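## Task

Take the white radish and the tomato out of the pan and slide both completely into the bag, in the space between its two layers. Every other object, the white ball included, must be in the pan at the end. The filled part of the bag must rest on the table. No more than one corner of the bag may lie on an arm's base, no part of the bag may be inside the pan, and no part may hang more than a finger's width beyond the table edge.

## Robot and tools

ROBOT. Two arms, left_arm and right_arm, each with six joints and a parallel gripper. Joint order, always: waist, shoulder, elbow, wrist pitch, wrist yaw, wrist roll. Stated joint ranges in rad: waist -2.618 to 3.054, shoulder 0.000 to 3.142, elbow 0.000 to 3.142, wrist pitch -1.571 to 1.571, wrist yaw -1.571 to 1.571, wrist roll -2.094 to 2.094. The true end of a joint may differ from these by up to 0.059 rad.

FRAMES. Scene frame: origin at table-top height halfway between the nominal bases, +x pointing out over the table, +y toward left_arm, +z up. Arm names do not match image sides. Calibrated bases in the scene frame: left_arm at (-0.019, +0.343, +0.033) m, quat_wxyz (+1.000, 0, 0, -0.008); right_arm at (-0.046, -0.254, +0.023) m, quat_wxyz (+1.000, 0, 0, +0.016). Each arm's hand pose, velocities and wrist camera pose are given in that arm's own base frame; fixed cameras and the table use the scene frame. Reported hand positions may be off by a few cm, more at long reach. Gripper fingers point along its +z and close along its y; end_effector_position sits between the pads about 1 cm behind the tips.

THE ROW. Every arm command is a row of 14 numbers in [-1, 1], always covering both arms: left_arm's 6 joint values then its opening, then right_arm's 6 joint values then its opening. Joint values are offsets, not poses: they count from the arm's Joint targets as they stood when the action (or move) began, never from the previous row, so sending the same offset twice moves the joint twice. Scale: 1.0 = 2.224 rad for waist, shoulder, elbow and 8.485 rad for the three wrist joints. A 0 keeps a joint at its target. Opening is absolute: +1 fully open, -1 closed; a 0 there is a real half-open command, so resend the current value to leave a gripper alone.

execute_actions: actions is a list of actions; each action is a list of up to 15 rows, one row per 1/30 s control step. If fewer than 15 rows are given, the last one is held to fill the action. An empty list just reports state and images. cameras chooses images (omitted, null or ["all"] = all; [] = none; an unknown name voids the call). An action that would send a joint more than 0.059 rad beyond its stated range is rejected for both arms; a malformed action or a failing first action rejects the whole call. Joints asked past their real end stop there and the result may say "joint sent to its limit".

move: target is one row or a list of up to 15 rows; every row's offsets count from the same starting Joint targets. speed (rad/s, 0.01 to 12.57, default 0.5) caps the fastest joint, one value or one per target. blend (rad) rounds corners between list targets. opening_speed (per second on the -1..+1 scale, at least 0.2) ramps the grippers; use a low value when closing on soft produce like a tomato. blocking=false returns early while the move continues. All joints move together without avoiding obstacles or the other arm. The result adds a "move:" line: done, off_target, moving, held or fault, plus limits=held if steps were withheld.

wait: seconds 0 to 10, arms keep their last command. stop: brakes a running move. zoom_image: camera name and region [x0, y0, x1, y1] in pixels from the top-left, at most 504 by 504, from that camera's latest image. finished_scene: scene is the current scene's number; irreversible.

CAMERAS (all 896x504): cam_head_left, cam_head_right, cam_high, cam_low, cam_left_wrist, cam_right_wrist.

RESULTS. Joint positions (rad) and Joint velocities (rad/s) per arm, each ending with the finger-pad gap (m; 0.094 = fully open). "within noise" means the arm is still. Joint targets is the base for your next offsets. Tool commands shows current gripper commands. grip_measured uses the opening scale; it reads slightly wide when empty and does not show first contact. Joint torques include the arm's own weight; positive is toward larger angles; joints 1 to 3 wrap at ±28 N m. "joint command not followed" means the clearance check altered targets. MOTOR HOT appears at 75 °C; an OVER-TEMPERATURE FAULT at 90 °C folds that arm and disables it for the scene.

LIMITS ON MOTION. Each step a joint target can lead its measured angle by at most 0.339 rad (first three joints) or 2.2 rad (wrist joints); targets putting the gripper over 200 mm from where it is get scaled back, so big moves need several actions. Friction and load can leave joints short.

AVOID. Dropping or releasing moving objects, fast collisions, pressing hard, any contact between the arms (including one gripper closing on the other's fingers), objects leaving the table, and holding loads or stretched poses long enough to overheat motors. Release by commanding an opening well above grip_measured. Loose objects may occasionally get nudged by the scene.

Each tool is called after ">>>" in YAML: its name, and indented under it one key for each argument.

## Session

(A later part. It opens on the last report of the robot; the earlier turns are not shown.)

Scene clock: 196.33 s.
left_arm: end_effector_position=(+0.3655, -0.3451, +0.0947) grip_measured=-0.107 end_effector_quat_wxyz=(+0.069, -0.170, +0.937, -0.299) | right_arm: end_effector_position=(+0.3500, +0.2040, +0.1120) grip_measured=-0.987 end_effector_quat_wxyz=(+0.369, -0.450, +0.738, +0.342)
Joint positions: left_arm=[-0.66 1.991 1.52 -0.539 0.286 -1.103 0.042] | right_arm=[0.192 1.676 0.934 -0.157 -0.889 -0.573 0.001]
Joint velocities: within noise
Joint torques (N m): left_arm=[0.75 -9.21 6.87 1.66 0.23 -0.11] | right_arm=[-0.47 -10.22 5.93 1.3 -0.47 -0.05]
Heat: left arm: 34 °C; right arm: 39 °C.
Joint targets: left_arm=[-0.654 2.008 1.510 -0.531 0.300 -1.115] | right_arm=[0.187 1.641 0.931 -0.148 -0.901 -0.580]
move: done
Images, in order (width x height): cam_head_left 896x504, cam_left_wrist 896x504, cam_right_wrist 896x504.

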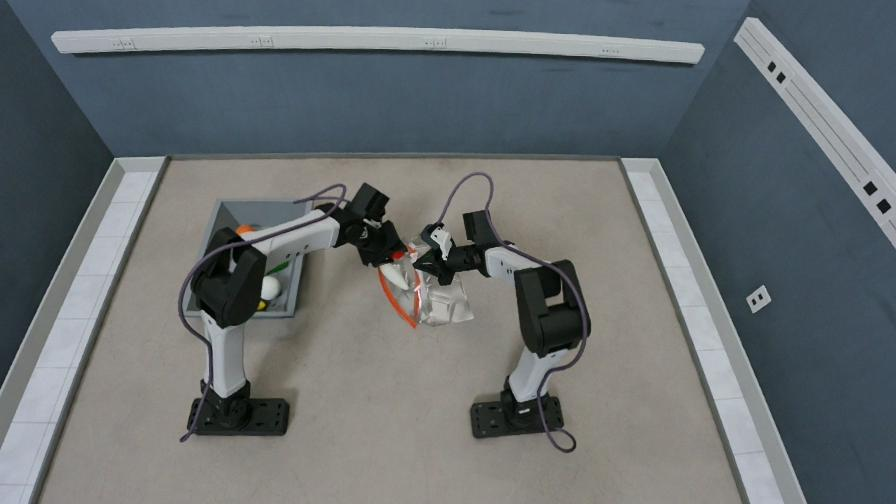

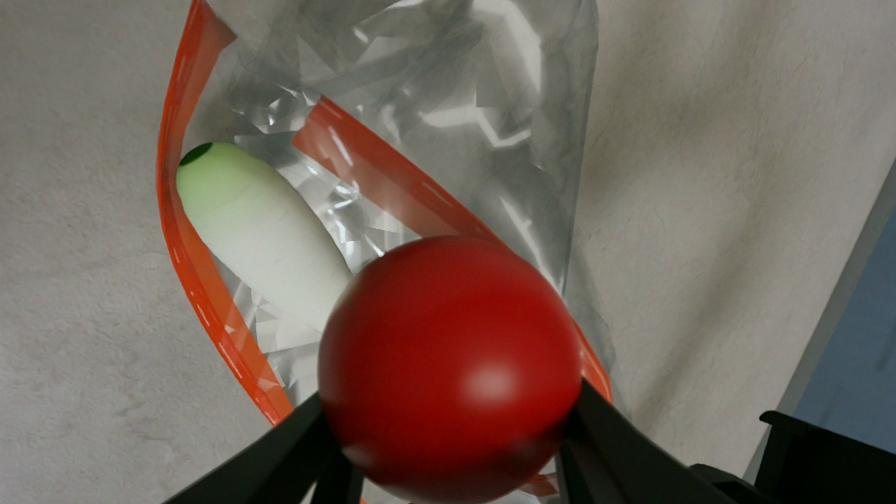

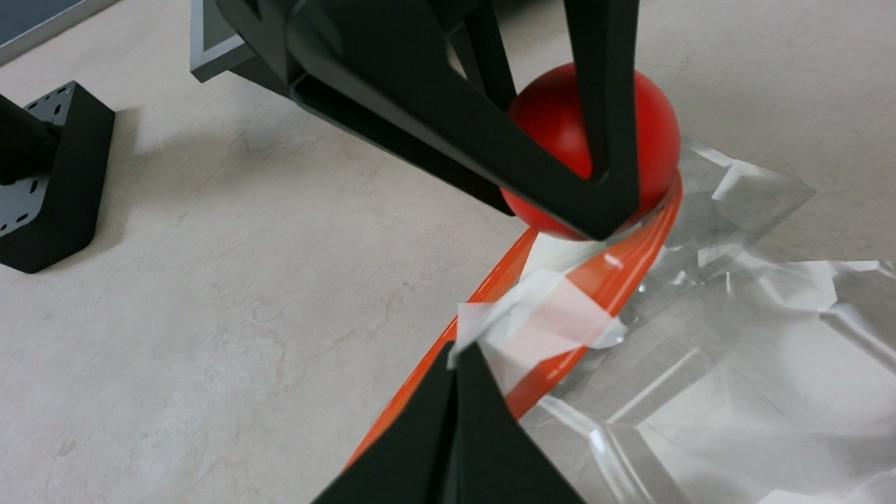

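>>> move:
  target: [0,-0.05,0,0,0,0,-0.3,-0.0357,-0.0157,0,0,0,0,-1]
  speed: 0.12
  cameras: ["cam_head_left","cam_left_wrist","cam_right_wrist"]

>>> zoom_image:
  camera: "cam_head_left"
  region: [330, 200, 490, 350]

Scene clock: 199.63 s.
left_arm: end_effector_position=(+0.3660, -0.3456, +0.1261) grip_measured=-0.107 end_effector_quat_wxyz=(+0.090, -0.164, +0.928, -0.322) | right_arm: end_effector_position=(+0.3649, +0.1756, +0.1234) grip_measured=-0.987 end_effector_quat_wxyz=(+0.395, -0.424, +0.749, +0.322)
Joint positions: left_arm=[-0.66 1.926 1.52 -0.537 0.286 -1.103 0.042] | right_arm=[0.113 1.645 0.934 -0.157 -0.889 -0.573 0.001]
Joint velocities: within noise
Joint torques (N m): left_arm=[0.76 -12.52 7.04 1.75 0.22 -0.11] | right_arm=[-0.66 -10.39 6.04 1.33 -0.47 -0.05]
Heat: left arm: 35 °C; right arm: 39 °C.
Joint targets: left_arm=[-0.654 1.897 1.510 -0.531 0.300 -1.115] | right_arm=[0.107 1.606 0.931 -0.148 -0.901 -0.580]
move: off_target (right_arm); right_arm: the shoulder is farthest, 0.039 rad from its target
Images, in order (width x height): cam_head_left 896x504, cam_left_wrist 896x504, cam_right_wrist 896x504.

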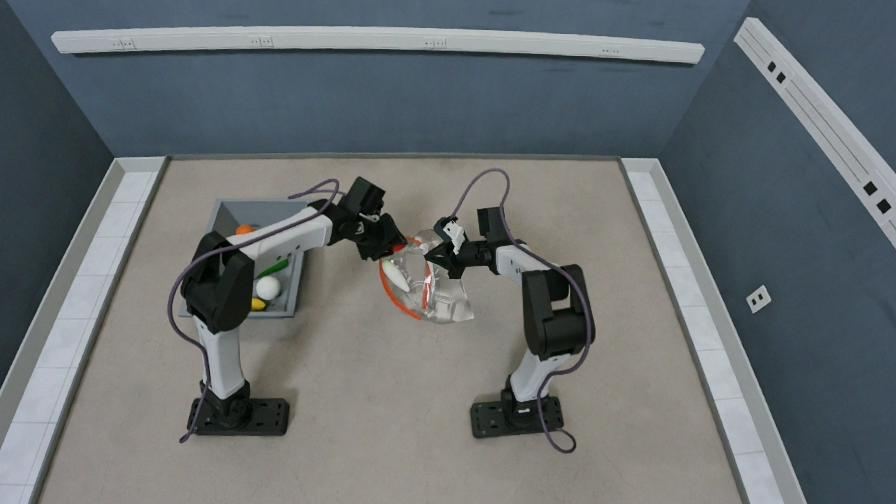

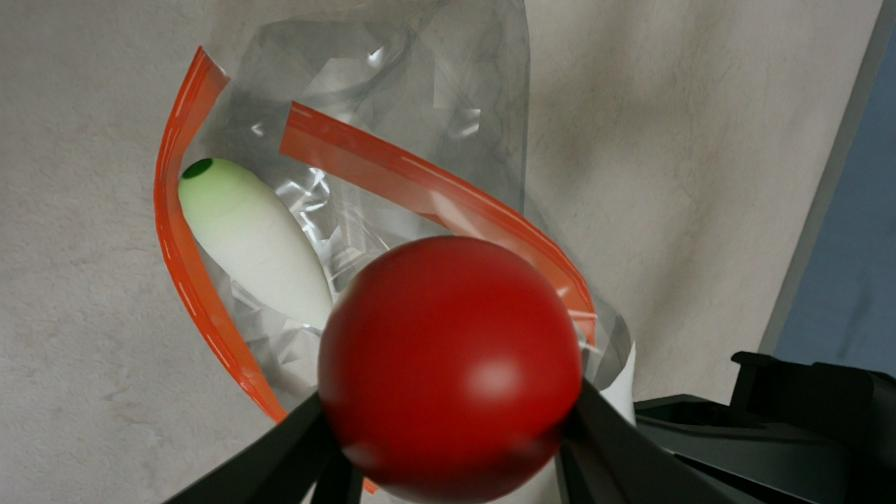

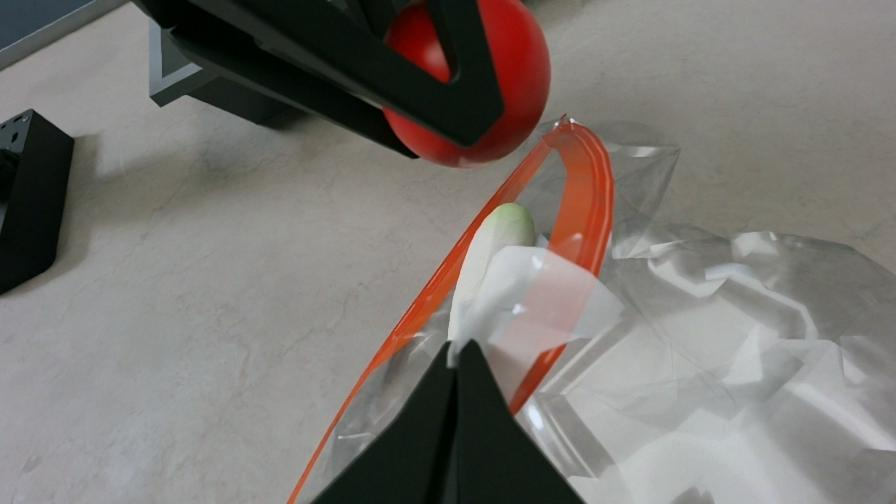

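Scaled by 3.150 from the camera's 896x504 image, which has a finer 1280x720 frame.

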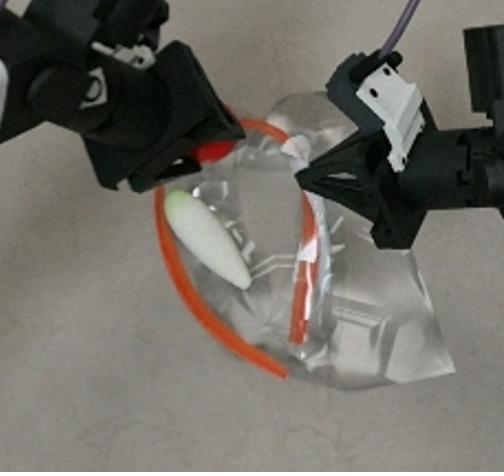

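>>> move:
  target: [0,0.05,0,0,0,0,-0.3,0,0,0,0,0,0,-1]
  speed: 0.15
  cameras: ["cam_left_wrist"]

Scene clock: 201.03 s.
left_arm: end_effector_position=(+0.3661, -0.3456, +0.0955) grip_measured=-0.107 end_effector_quat_wxyz=(+0.070, -0.170, +0.936, -0.300) | right_arm: end_effector_position=(+0.3649, +0.1756, +0.1234) grip_measured=-0.987 end_effector_quat_wxyz=(+0.395, -0.424, +0.749, +0.322)
Joint positions: left_arm=[-0.66 1.99 1.52 -0.535 0.286 -1.103 0.042] | right_arm=[0.113 1.645 0.934 -0.157 -0.889 -0.573 0.001]
Joint velocities: within noise
Joint torques (N m): left_arm=[0.72 -9.21 6.82 1.61 0.23 -0.11] | right_arm=[-0.47 -10.4 6.04 1.33 -0.47 -0.05]
Heat: left arm: 35 °C; right arm: 39 °C.
Joint targets: left_arm=[-0.654 2.008 1.510 -0.531 0.300 -1.115] | right_arm=[0.107 1.606 0.931 -0.148 -0.901 -0.580]
move: off_target (right_arm); right_arm: the shoulder is farthest, 0.039 rad from its target
Images, in order (width x height): cam_left_wrist 896x504.

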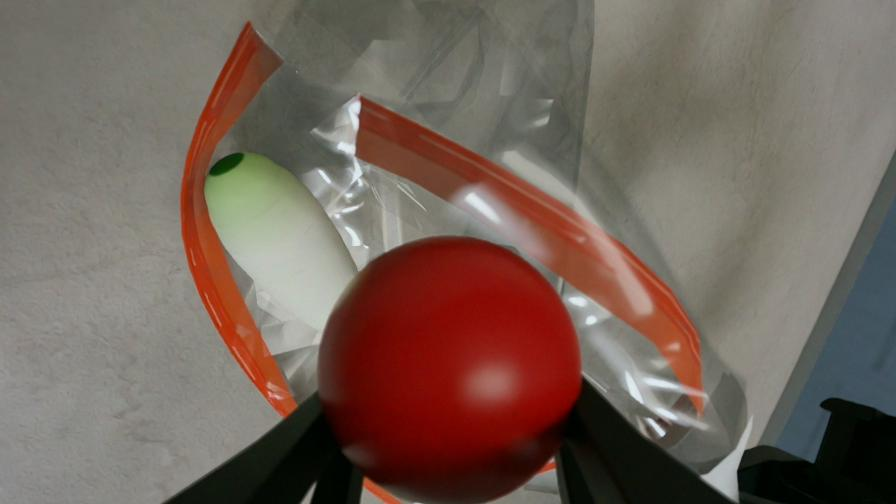

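>>> move:
  target: [-0.0193,0.0595,-0.0013,0.0158,0,0,-0.3,0,0,0,0,0,0,-1]
  speed: 0.15
  cameras: ["cam_left_wrist","cam_right_wrist","cam_head_left","cam_low"]

>>> zoom_image:
  camera: "cam_head_left"
  region: [330, 200, 490, 350]

Scene clock: 203.33 s.
left_arm: end_effector_position=(+0.3713, -0.3697, +0.0474) grip_measured=-0.107 end_effector_quat_wxyz=(+0.065, -0.156, +0.939, -0.300) | right_arm: end_effector_position=(+0.3649, +0.1756, +0.1234) grip_measured=-0.987 end_effector_quat_wxyz=(+0.395, -0.424, +0.749, +0.322)
Joint positions: left_arm=[-0.691 2.121 1.52 -0.406 0.286 -1.103 0.042] | right_arm=[0.113 1.645 0.934 -0.157 -0.889 -0.573 0.001]
Joint velocities: within noise
Joint torques (N m): left_arm=[-0.2 -9.96 6.34 1.7 0.23 -0.11] | right_arm=[-0.49 -10.4 6.02 1.34 -0.47 -0.05]
Heat: left arm: 35 °C; right arm: 39 °C.
Joint targets: left_arm=[-0.696 2.140 1.507 -0.397 0.300 -1.115] | right_arm=[0.107 1.606 0.931 -0.148 -0.901 -0.580]
move: off_target (right_arm); right_arm: the shoulder is farthest, 0.039 rad from its target
Images, in order (width x height): cam_head_left 896x504, cam_low 896x504, cam_left_wrist 896x504, cam_right_wrist 896x504.

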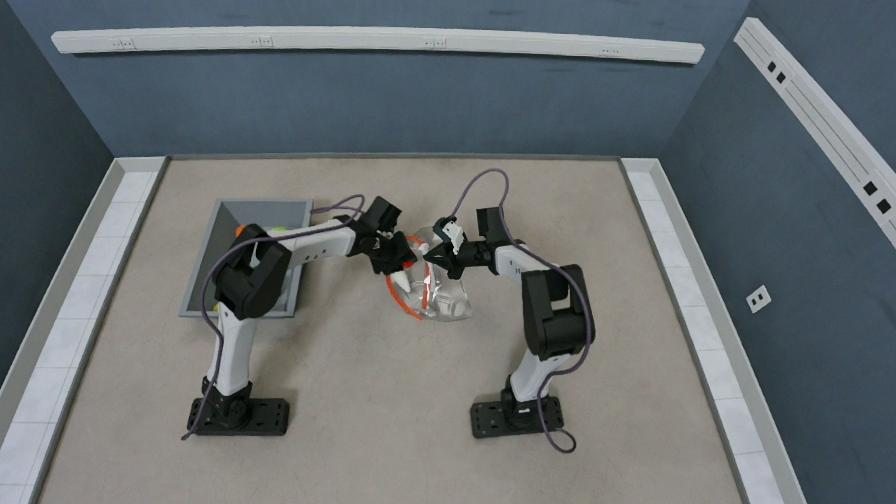

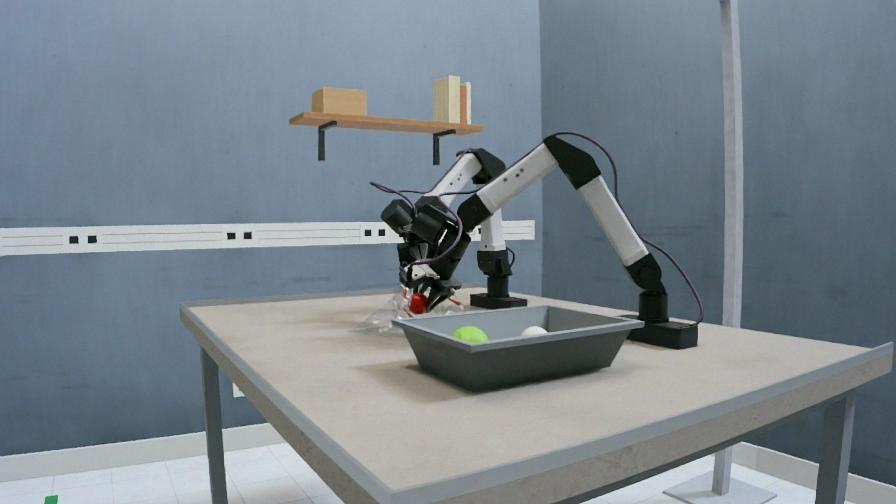

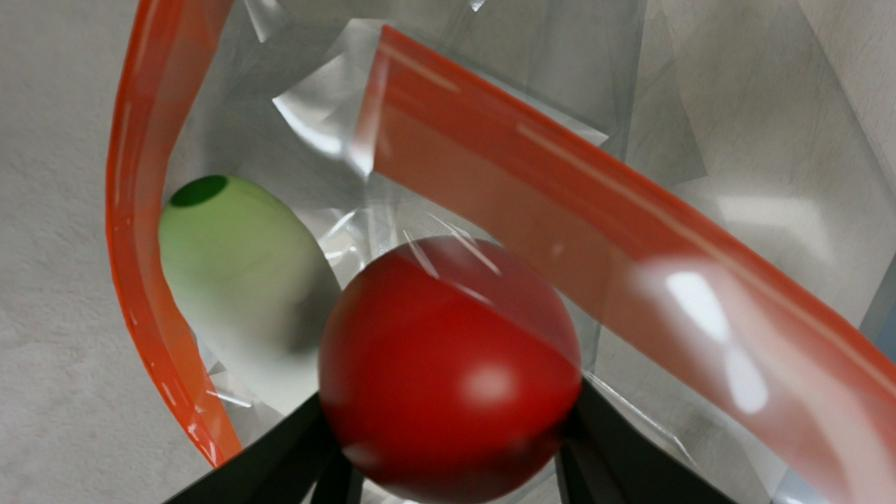

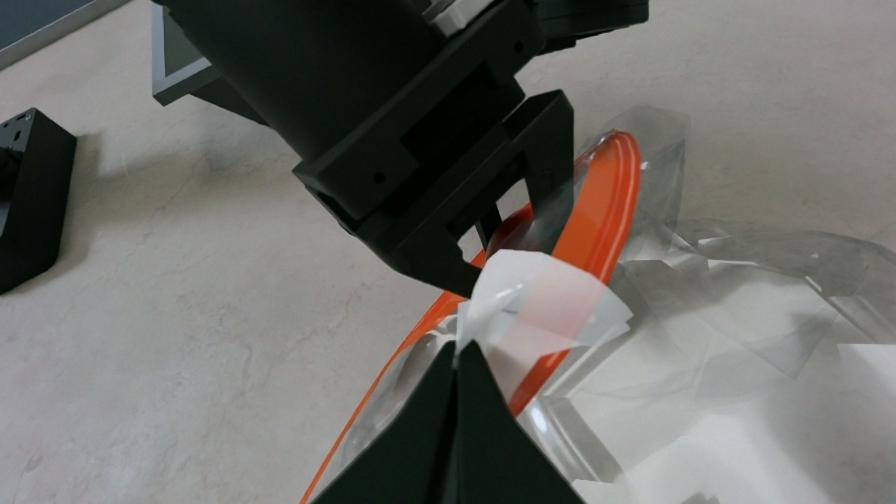

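Scaled by 3.150 from the camera's 896x504 image, which has a finer 1280x720 frame.

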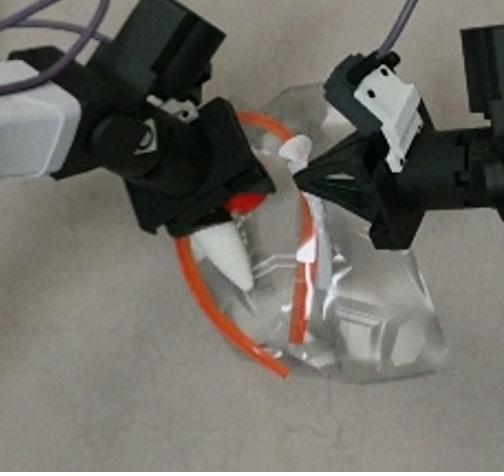

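>>> move:
  target: [-0.0126,0.0695,0.0409,0.0075,0,0,-0.3,0,0,0,0,0,0,-1]
  speed: 0.15
  cameras: ["cam_left_wrist","cam_right_wrist","cam_head_left","cam_low"]

>>> zoom_image:
  camera: "cam_head_left"
  region: [330, 200, 490, 350]

Scene clock: 205.10 s.
left_arm: end_effector_position=(+0.3766, -0.3946, +0.0042) grip_measured=-0.107 end_effector_quat_wxyz=(+0.057, -0.143, +0.942, -0.300) | right_arm: end_effector_position=(+0.3649, +0.1756, +0.1234) grip_measured=-0.987 end_effector_quat_wxyz=(+0.395, -0.424, +0.749, +0.322)
Joint positions: left_arm=[-0.719 2.268 1.582 -0.328 0.289 -1.103 0.042] | right_arm=[0.113 1.645 0.934 -0.157 -0.889 -0.573 0.001]
Joint velocities: within noise
Joint torques (N m): left_arm=[-0.2 -10.22 8.92 1.51 0.21 -0.11] | right_arm=[-0.51 -10.37 6.02 1.33 -0.47 -0.05]
Heat: left arm: 36 °C; right arm: 39 °C.
Joint targets: left_arm=[-0.724 2.295 1.598 -0.333 0.300 -1.115] | right_arm=[0.107 1.606 0.931 -0.148 -0.901 -0.580]
move: off_target (right_arm); right_arm: the shoulder is farthest, 0.039 rad from its target
Images, in order (width x height): cam_head_left 896x504, cam_low 896x504, cam_left_wrist 896x504, cam_right_wrist 896x504.

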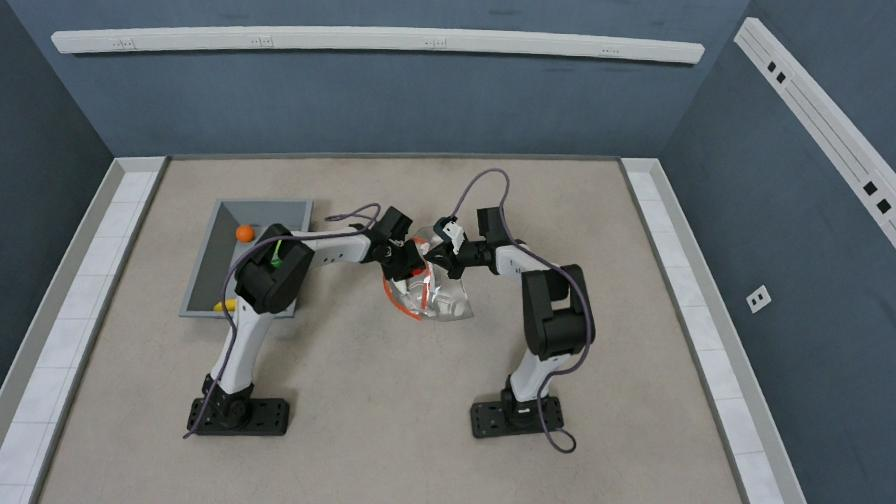

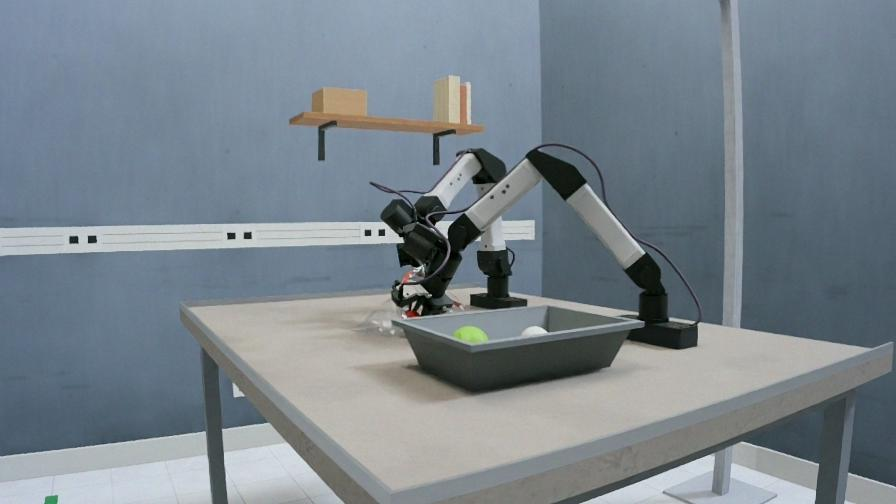

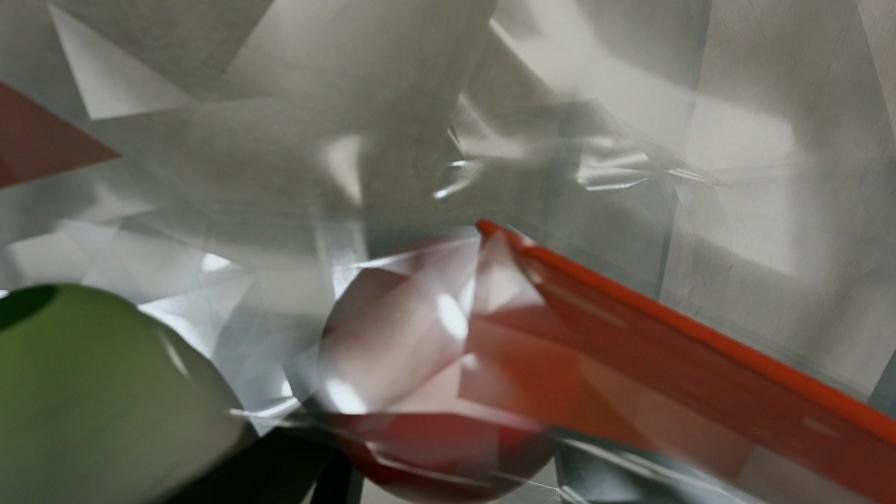

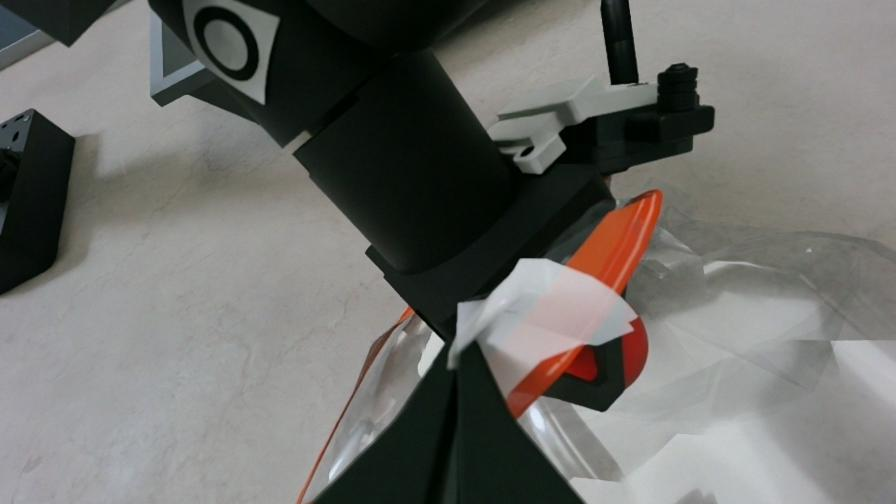

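Scaled by 3.150 from the camera's 896x504 image, which has a finer 1280x720 frame.

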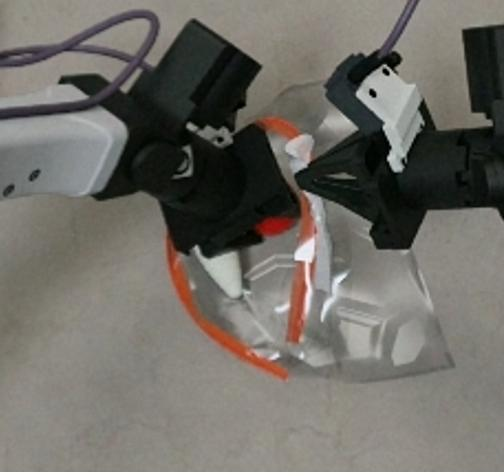

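>>> move:
  target: [0,0.009,0,0.0024,0,0,-0.3,0,0,0,0,0,0,-1]
  speed: 0.15
  cameras: []

>>> move:
  target: [0,0,0,0,0,0,0.15,0,0,0,0,0,0,-1]
  opening_speed: 0.4
  cameras: ["cam_left_wrist","cam_right_wrist"]

Scene clock: 206.20 s.
left_arm: end_effector_position=(+0.3780, -0.3963, +0.0024) grip_measured=-0.107 end_effector_quat_wxyz=(+0.059, -0.142, +0.941, -0.303) | right_arm: end_effector_position=(+0.3649, +0.1756, +0.1234) grip_measured=-0.987 end_effector_quat_wxyz=(+0.395, -0.424, +0.749, +0.322)
Joint positions: left_arm=[-0.719 2.276 1.582 -0.312 0.291 -1.103 0.042] | right_arm=[0.113 1.645 0.934 -0.157 -0.889 -0.573 0.001]
Joint velocities: within noise
Joint torques (N m): left_arm=[-0.21 -9.33 8.96 1.59 0.18 -0.12] | right_arm=[-0.47 -10.39 6.02 1.33 -0.47 -0.05]
Heat: left arm: 36 °C; right arm: 39 °C.
Joint targets: left_arm=[-0.724 2.315 1.598 -0.313 0.300 -1.115] | right_arm=[0.107 1.606 0.931 -0.148 -0.901 -0.580]
move: off_target (left_arm, right_arm); left_arm: the shoulder is farthest, 0.039 rad from its target; right_arm: the shoulder is farthest, 0.039 rad from its target
No camera images: "cameras" was empty.

Scene clock: 207.53 s.
left_arm: end_effector_position=(+0.3808, -0.3993, +0.0044) grip_measured=+0.148 end_effector_quat_wxyz=(+0.063, -0.140, +0.938, -0.310) | right_arm: end_effector_position=(+0.3649, +0.1756, +0.1234) grip_measured=-0.987 end_effector_quat_wxyz=(+0.395, -0.424, +0.749, +0.322)
Joint positions: left_arm=[-0.719 2.279 1.587 -0.297 0.294 -1.103 0.054] | right_arm=[0.113 1.645 0.934 -0.157 -0.889 -0.573 0.001]
Joint velocities: within noise
Joint torques (N m): left_arm=[-0.18 -9.59 8.53 1.44 0.16 -0.11] | right_arm=[-0.47 -10.4 6.02 1.33 -0.47 -0.05]
Heat: left arm: 36 °C; right arm: 39 °C.
Joint targets: left_arm=[-0.724 2.315 1.598 -0.313 0.300 -1.115] | right_arm=[0.107 1.606 0.931 -0.148 -0.901 -0.580]
move: off_target (left_arm, right_arm); left_arm: the shoulder is farthest, 0.036 rad from its target; right_arm: the shoulder is farthest, 0.039 rad from its target
Images, in order (width x height): cam_left_wrist 896x504, cam_right_wrist 896x504.

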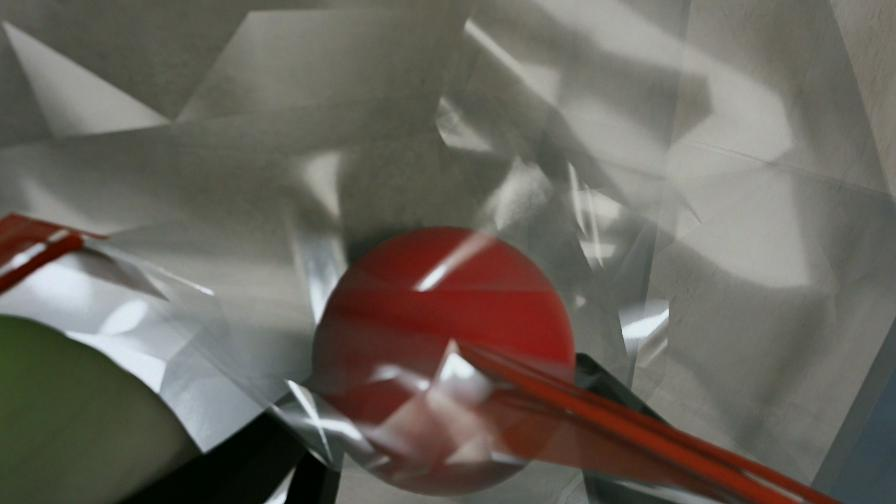

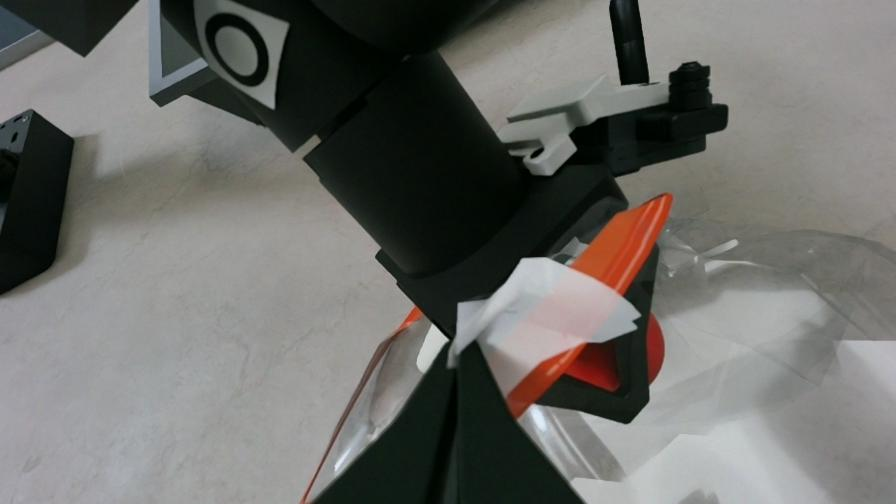

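>>> move:
  target:
    - [0.0121,-0.0786,-0.0408,-0.0099,0,0,0.15,0,0,0,0,0,0,-1]
    - [0.0319,-0.138,-0.0396,-0.0257,0,0,0.15,0,0,0,0,0,0,-1]
    - [0.0319,-0.24,-0.0396,-0.0257,0,0,0.15,0,0,0,0,0,0,-1]
  speed: 0.2
  blend: 0.05
  cameras: ["cam_left_wrist","cam_right_wrist","cam_head_left","cam_low"]

>>> zoom_image:
  camera: "cam_head_left"
  region: [330, 200, 490, 350]

Scene clock: 210.93 s.
left_arm: end_effector_position=(+0.3642, -0.3452, +0.1885) grip_measured=+0.148 end_effector_quat_wxyz=(+0.132, -0.148, +0.906, -0.373) | right_arm: end_effector_position=(+0.3649, +0.1756, +0.1234) grip_measured=-0.987 end_effector_quat_wxyz=(+0.395, -0.424, +0.749, +0.322)
Joint positions: left_arm=[-0.659 1.804 1.521 -0.516 0.294 -1.103 0.054] | right_arm=[0.113 1.645 0.934 -0.157 -0.889 -0.573 0.001]
Joint velocities: within noise
Joint torques (N m): left_arm=[0.7 -11.07 7.27 1.76 0.15 -0.1] | right_arm=[-0.35 -10.39 6.02 1.33 -0.46 -0.05]
Heat: left arm: 37 °C; right arm: 39 °C.
Joint targets: left_arm=[-0.653 1.781 1.510 -0.531 0.300 -1.115] | right_arm=[0.107 1.606 0.931 -0.148 -0.901 -0.580]
move: off_target (right_arm); right_arm: the shoulder is farthest, 0.039 rad from its target
Images, in order (width x height): cam_head_left 896x504, cam_low 896x504, cam_left_wrist 896x504, cam_right_wrist 896x504.

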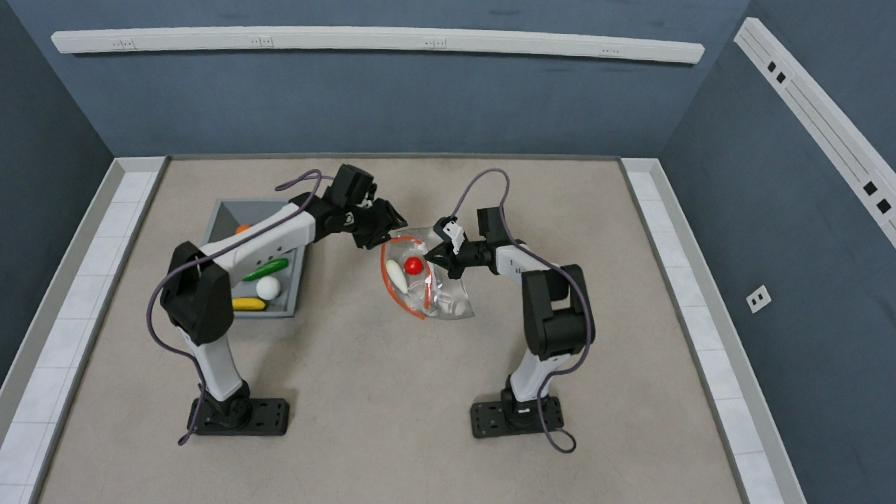

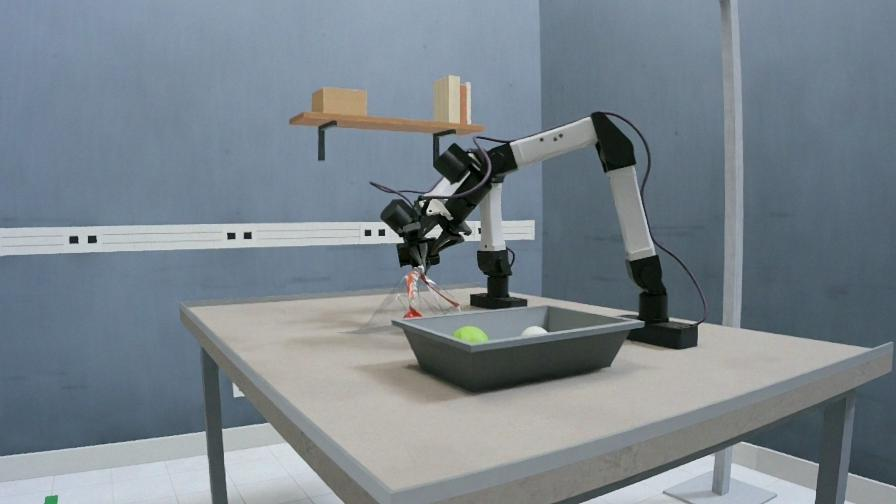

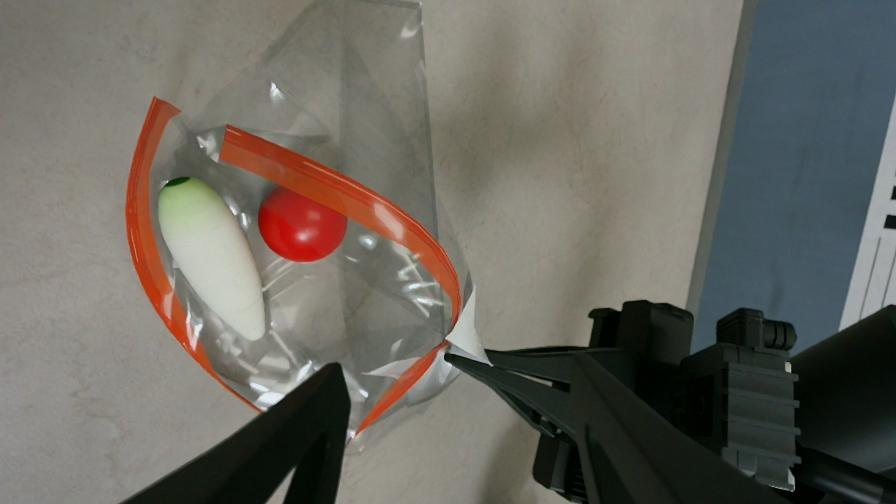

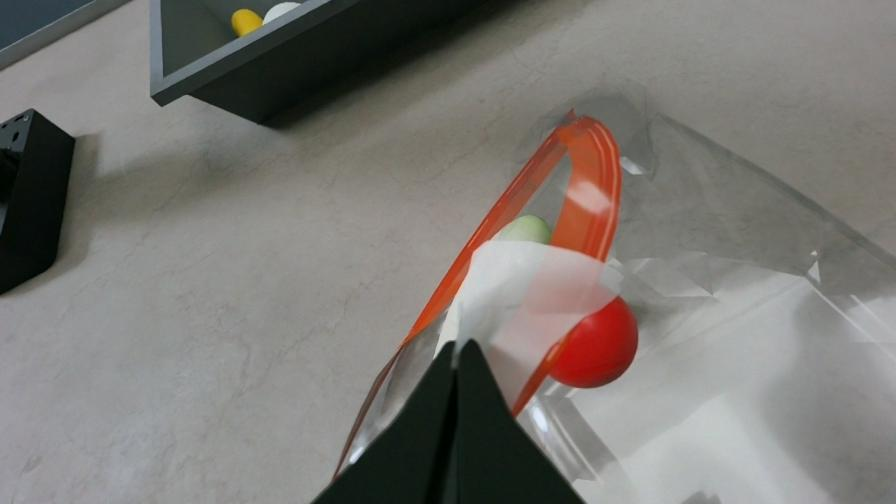

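Scaled by 3.150 from the camera's 896x504 image, which has a finer 1280x720 frame.

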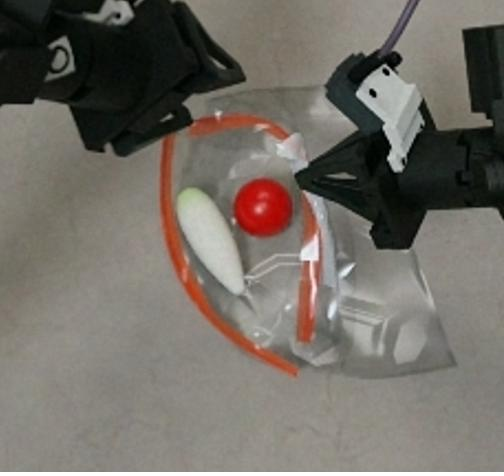

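>>> move:
  target:
    - [-0.039,0.1371,0.1654,-0.061,-0.0177,-0.0029,-1,0,0,0,0,0,0,-1]
    - [-0.039,0.1465,0.0722,-0.0341,-0.0177,-0.0029,-1,0,0,0,0,0,0,-1]
  speed: 0.3
  cameras: ["cam_left_wrist","cam_right_wrist","cam_head_left"]

>>> zoom_image:
  camera: "cam_head_left"
  region: [330, 200, 490, 350]

Scene clock: 220.67 s.
left_arm: end_effector_position=(+0.3369, -0.3421, +0.0709) grip_measured=-0.985 end_effector_quat_wxyz=(+0.033, -0.179, +0.966, -0.182) | right_arm: end_effector_position=(+0.3649, +0.1756, +0.1234) grip_measured=-0.987 end_effector_quat_wxyz=(+0.395, -0.424, +0.749, +0.322)
Joint positions: left_arm=[-0.734 2.088 1.681 -0.829 0.166 -1.127 0.001] | right_arm=[0.113 1.645 0.934 -0.157 -0.889 -0.573 0.001]
Joint velocities: within noise
Joint torques (N m): left_arm=[-0.28 -9.65 6.52 1.19 -0.12 -0.12] | right_arm=[-0.49 -10.4 6.02 1.34 -0.47 -0.05]
Heat: left arm: 39 °C; right arm: 39 °C.
Joint targets: left_arm=[-0.740 2.107 1.671 -0.820 0.150 -1.140] | right_arm=[0.107 1.606 0.931 -0.148 -0.901 -0.580]
move: off_target (right_arm); right_arm: the shoulder is farthest, 0.039 rad from its target
Images, in order (width x height): cam_head_left 896x504, cam_left_wrist 896x504, cam_right_wrist 896x504.

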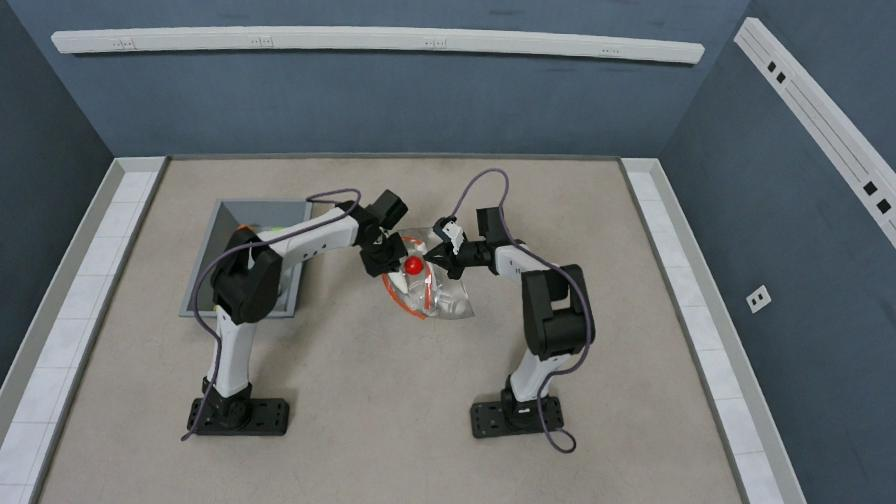

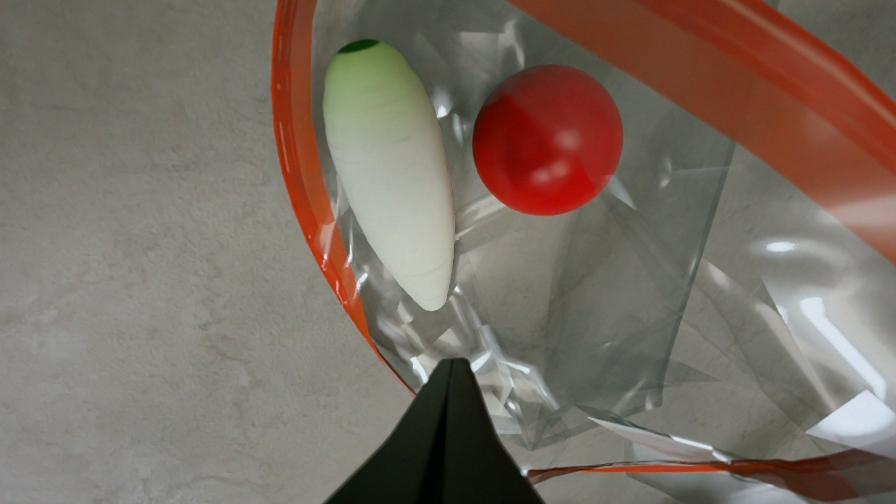

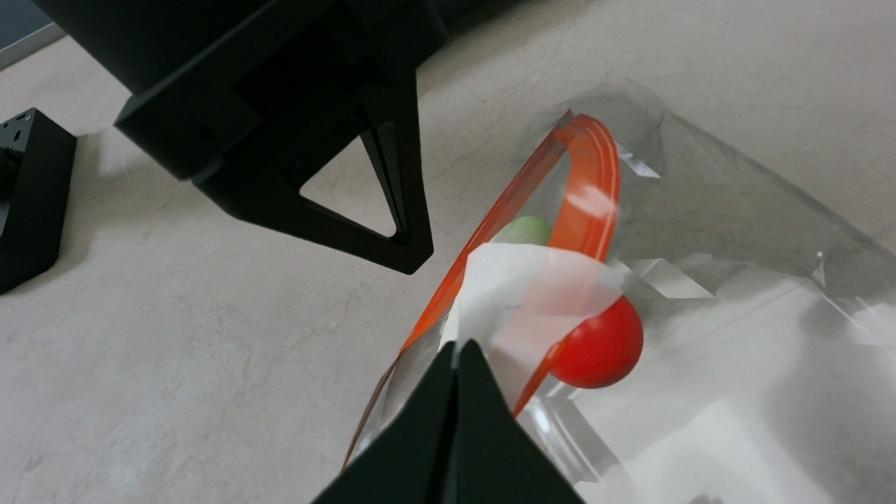

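Scaled by 3.150 from the camera's 896x504 image, which has a finer 1280x720 frame.

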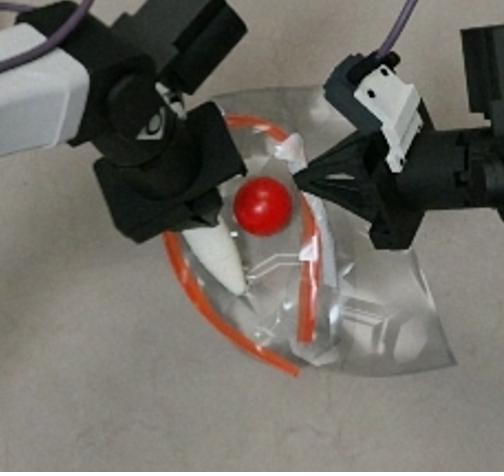

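>>> execute_actions:
  actions: []
  cameras: ["cam_left_wrist","cam_head_left","cam_high"]

>>> zoom_image:
  camera: "cam_head_left"
  region: [330, 200, 490, 350]

Scene clock: 222.17 s.
left_arm: end_effector_position=(+0.3371, -0.3421, +0.0710) grip_measured=-0.985 end_effector_quat_wxyz=(+0.034, -0.179, +0.966, -0.182) | right_arm: end_effector_position=(+0.3649, +0.1756, +0.1234) grip_measured=-0.987 end_effector_quat_wxyz=(+0.395, -0.424, +0.749, +0.322)
Joint positions: left_arm=[-0.734 2.088 1.681 -0.828 0.166 -1.127 0.001] | right_arm=[0.113 1.645 0.934 -0.157 -0.889 -0.573 0.001]
Joint velocities: within noise
Joint torques (N m): left_arm=[-0.28 -9.66 6.5 1.21 -0.12 -0.13] | right_arm=[-0.49 -10.4 6.02 1.33 -0.47 -0.05]
Heat: left arm: 39 °C; right arm: 39 °C.
Joint targets: left_arm=[-0.740 2.107 1.671 -0.820 0.149 -1.139] | right_arm=[0.107 1.606 0.931 -0.148 -0.901 -0.580]
Tool commands: left_gripper/opening=-1.0 right_gripper/opening=-1.0
Images, in order (width x height): cam_head_left 896x504, cam_high 896x504, cam_left_wrist 896x504.

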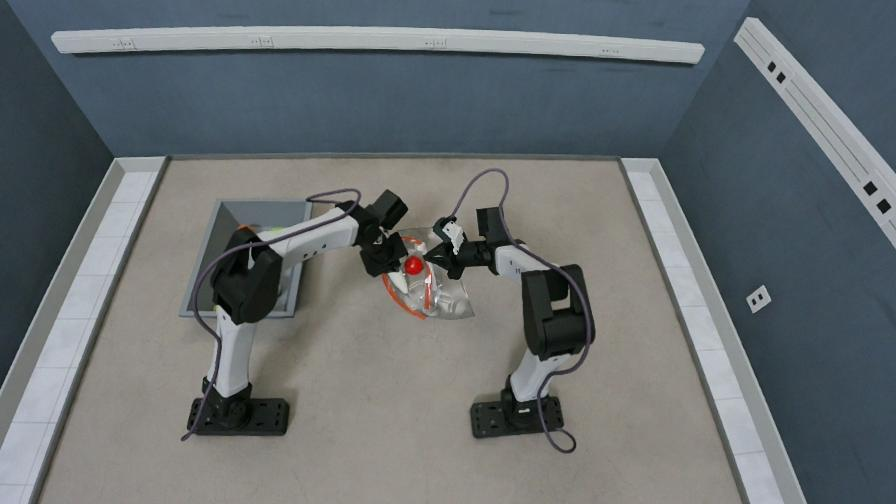

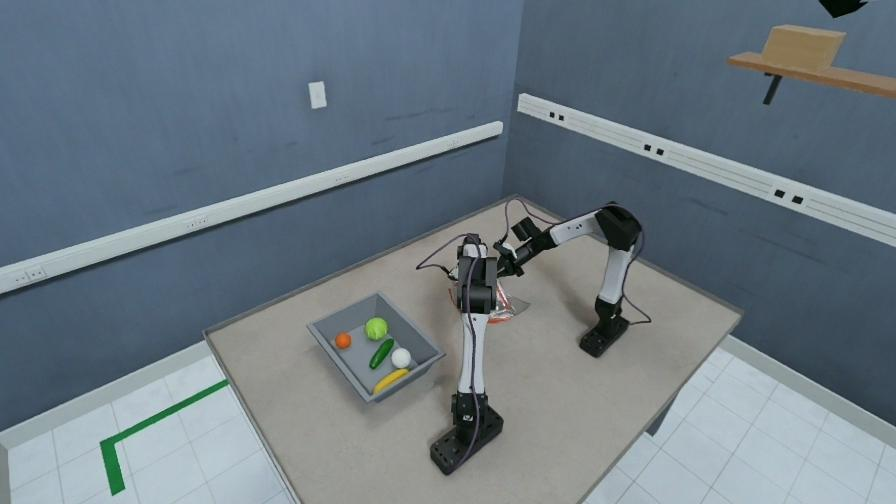

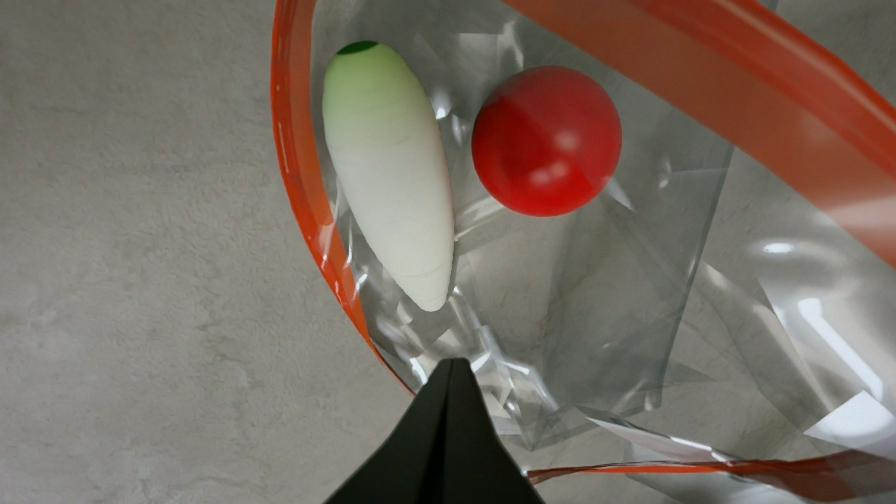

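Scaled by 3.150 from the camera's 896x504 image, which has a finer 1280x720 frame.

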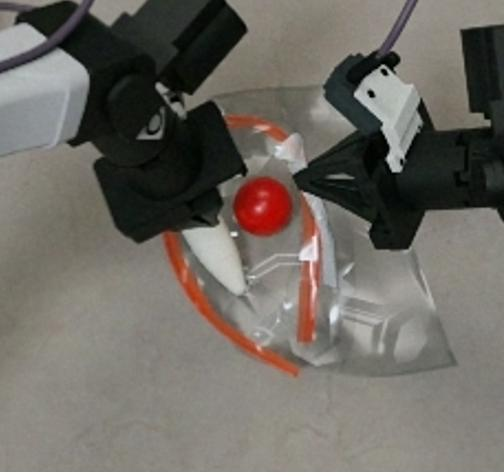

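>>> move:
  target: [0.0065,-0.0295,-0.0451,0.0040,0,0,-1,0,0,0,0,0,0,-1]
  cameras: ["cam_left_wrist"]

Scene clock: 224.00 s.
left_arm: end_effector_position=(+0.3220, -0.3286, +0.0475) grip_measured=-0.985 end_effector_quat_wxyz=(+0.018, -0.182, +0.970, -0.161) | right_arm: end_effector_position=(+0.3649, +0.1756, +0.1234) grip_measured=-0.987 end_effector_quat_wxyz=(+0.395, -0.424, +0.749, +0.322)
Joint positions: left_arm=[-0.734 2.074 1.58 -0.795 0.166 -1.127 0.001] | right_arm=[0.113 1.645 0.934 -0.157 -0.889 -0.573 0.001]
Joint velocities: within noise
Joint torques (N m): left_arm=[0.81 -13.29 6.35 1.11 -0.11 -0.13] | right_arm=[-0.49 -10.39 6.04 1.33 -0.47 -0.05]
Heat: left arm: 39 °C; right arm: 39 °C.
Joint targets: left_arm=[-0.726 2.041 1.570 -0.786 0.150 -1.139] | right_arm=[0.107 1.606 0.931 -0.148 -0.901 -0.580]
move: off_target (right_arm); right_arm: the shoulder is farthest, 0.039 rad from its target
Images, in order (width x height): cam_left_wrist 896x504.

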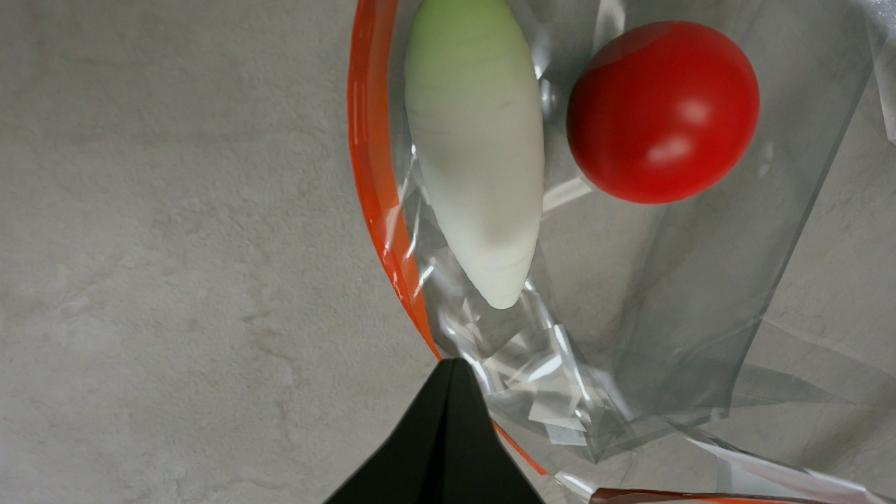

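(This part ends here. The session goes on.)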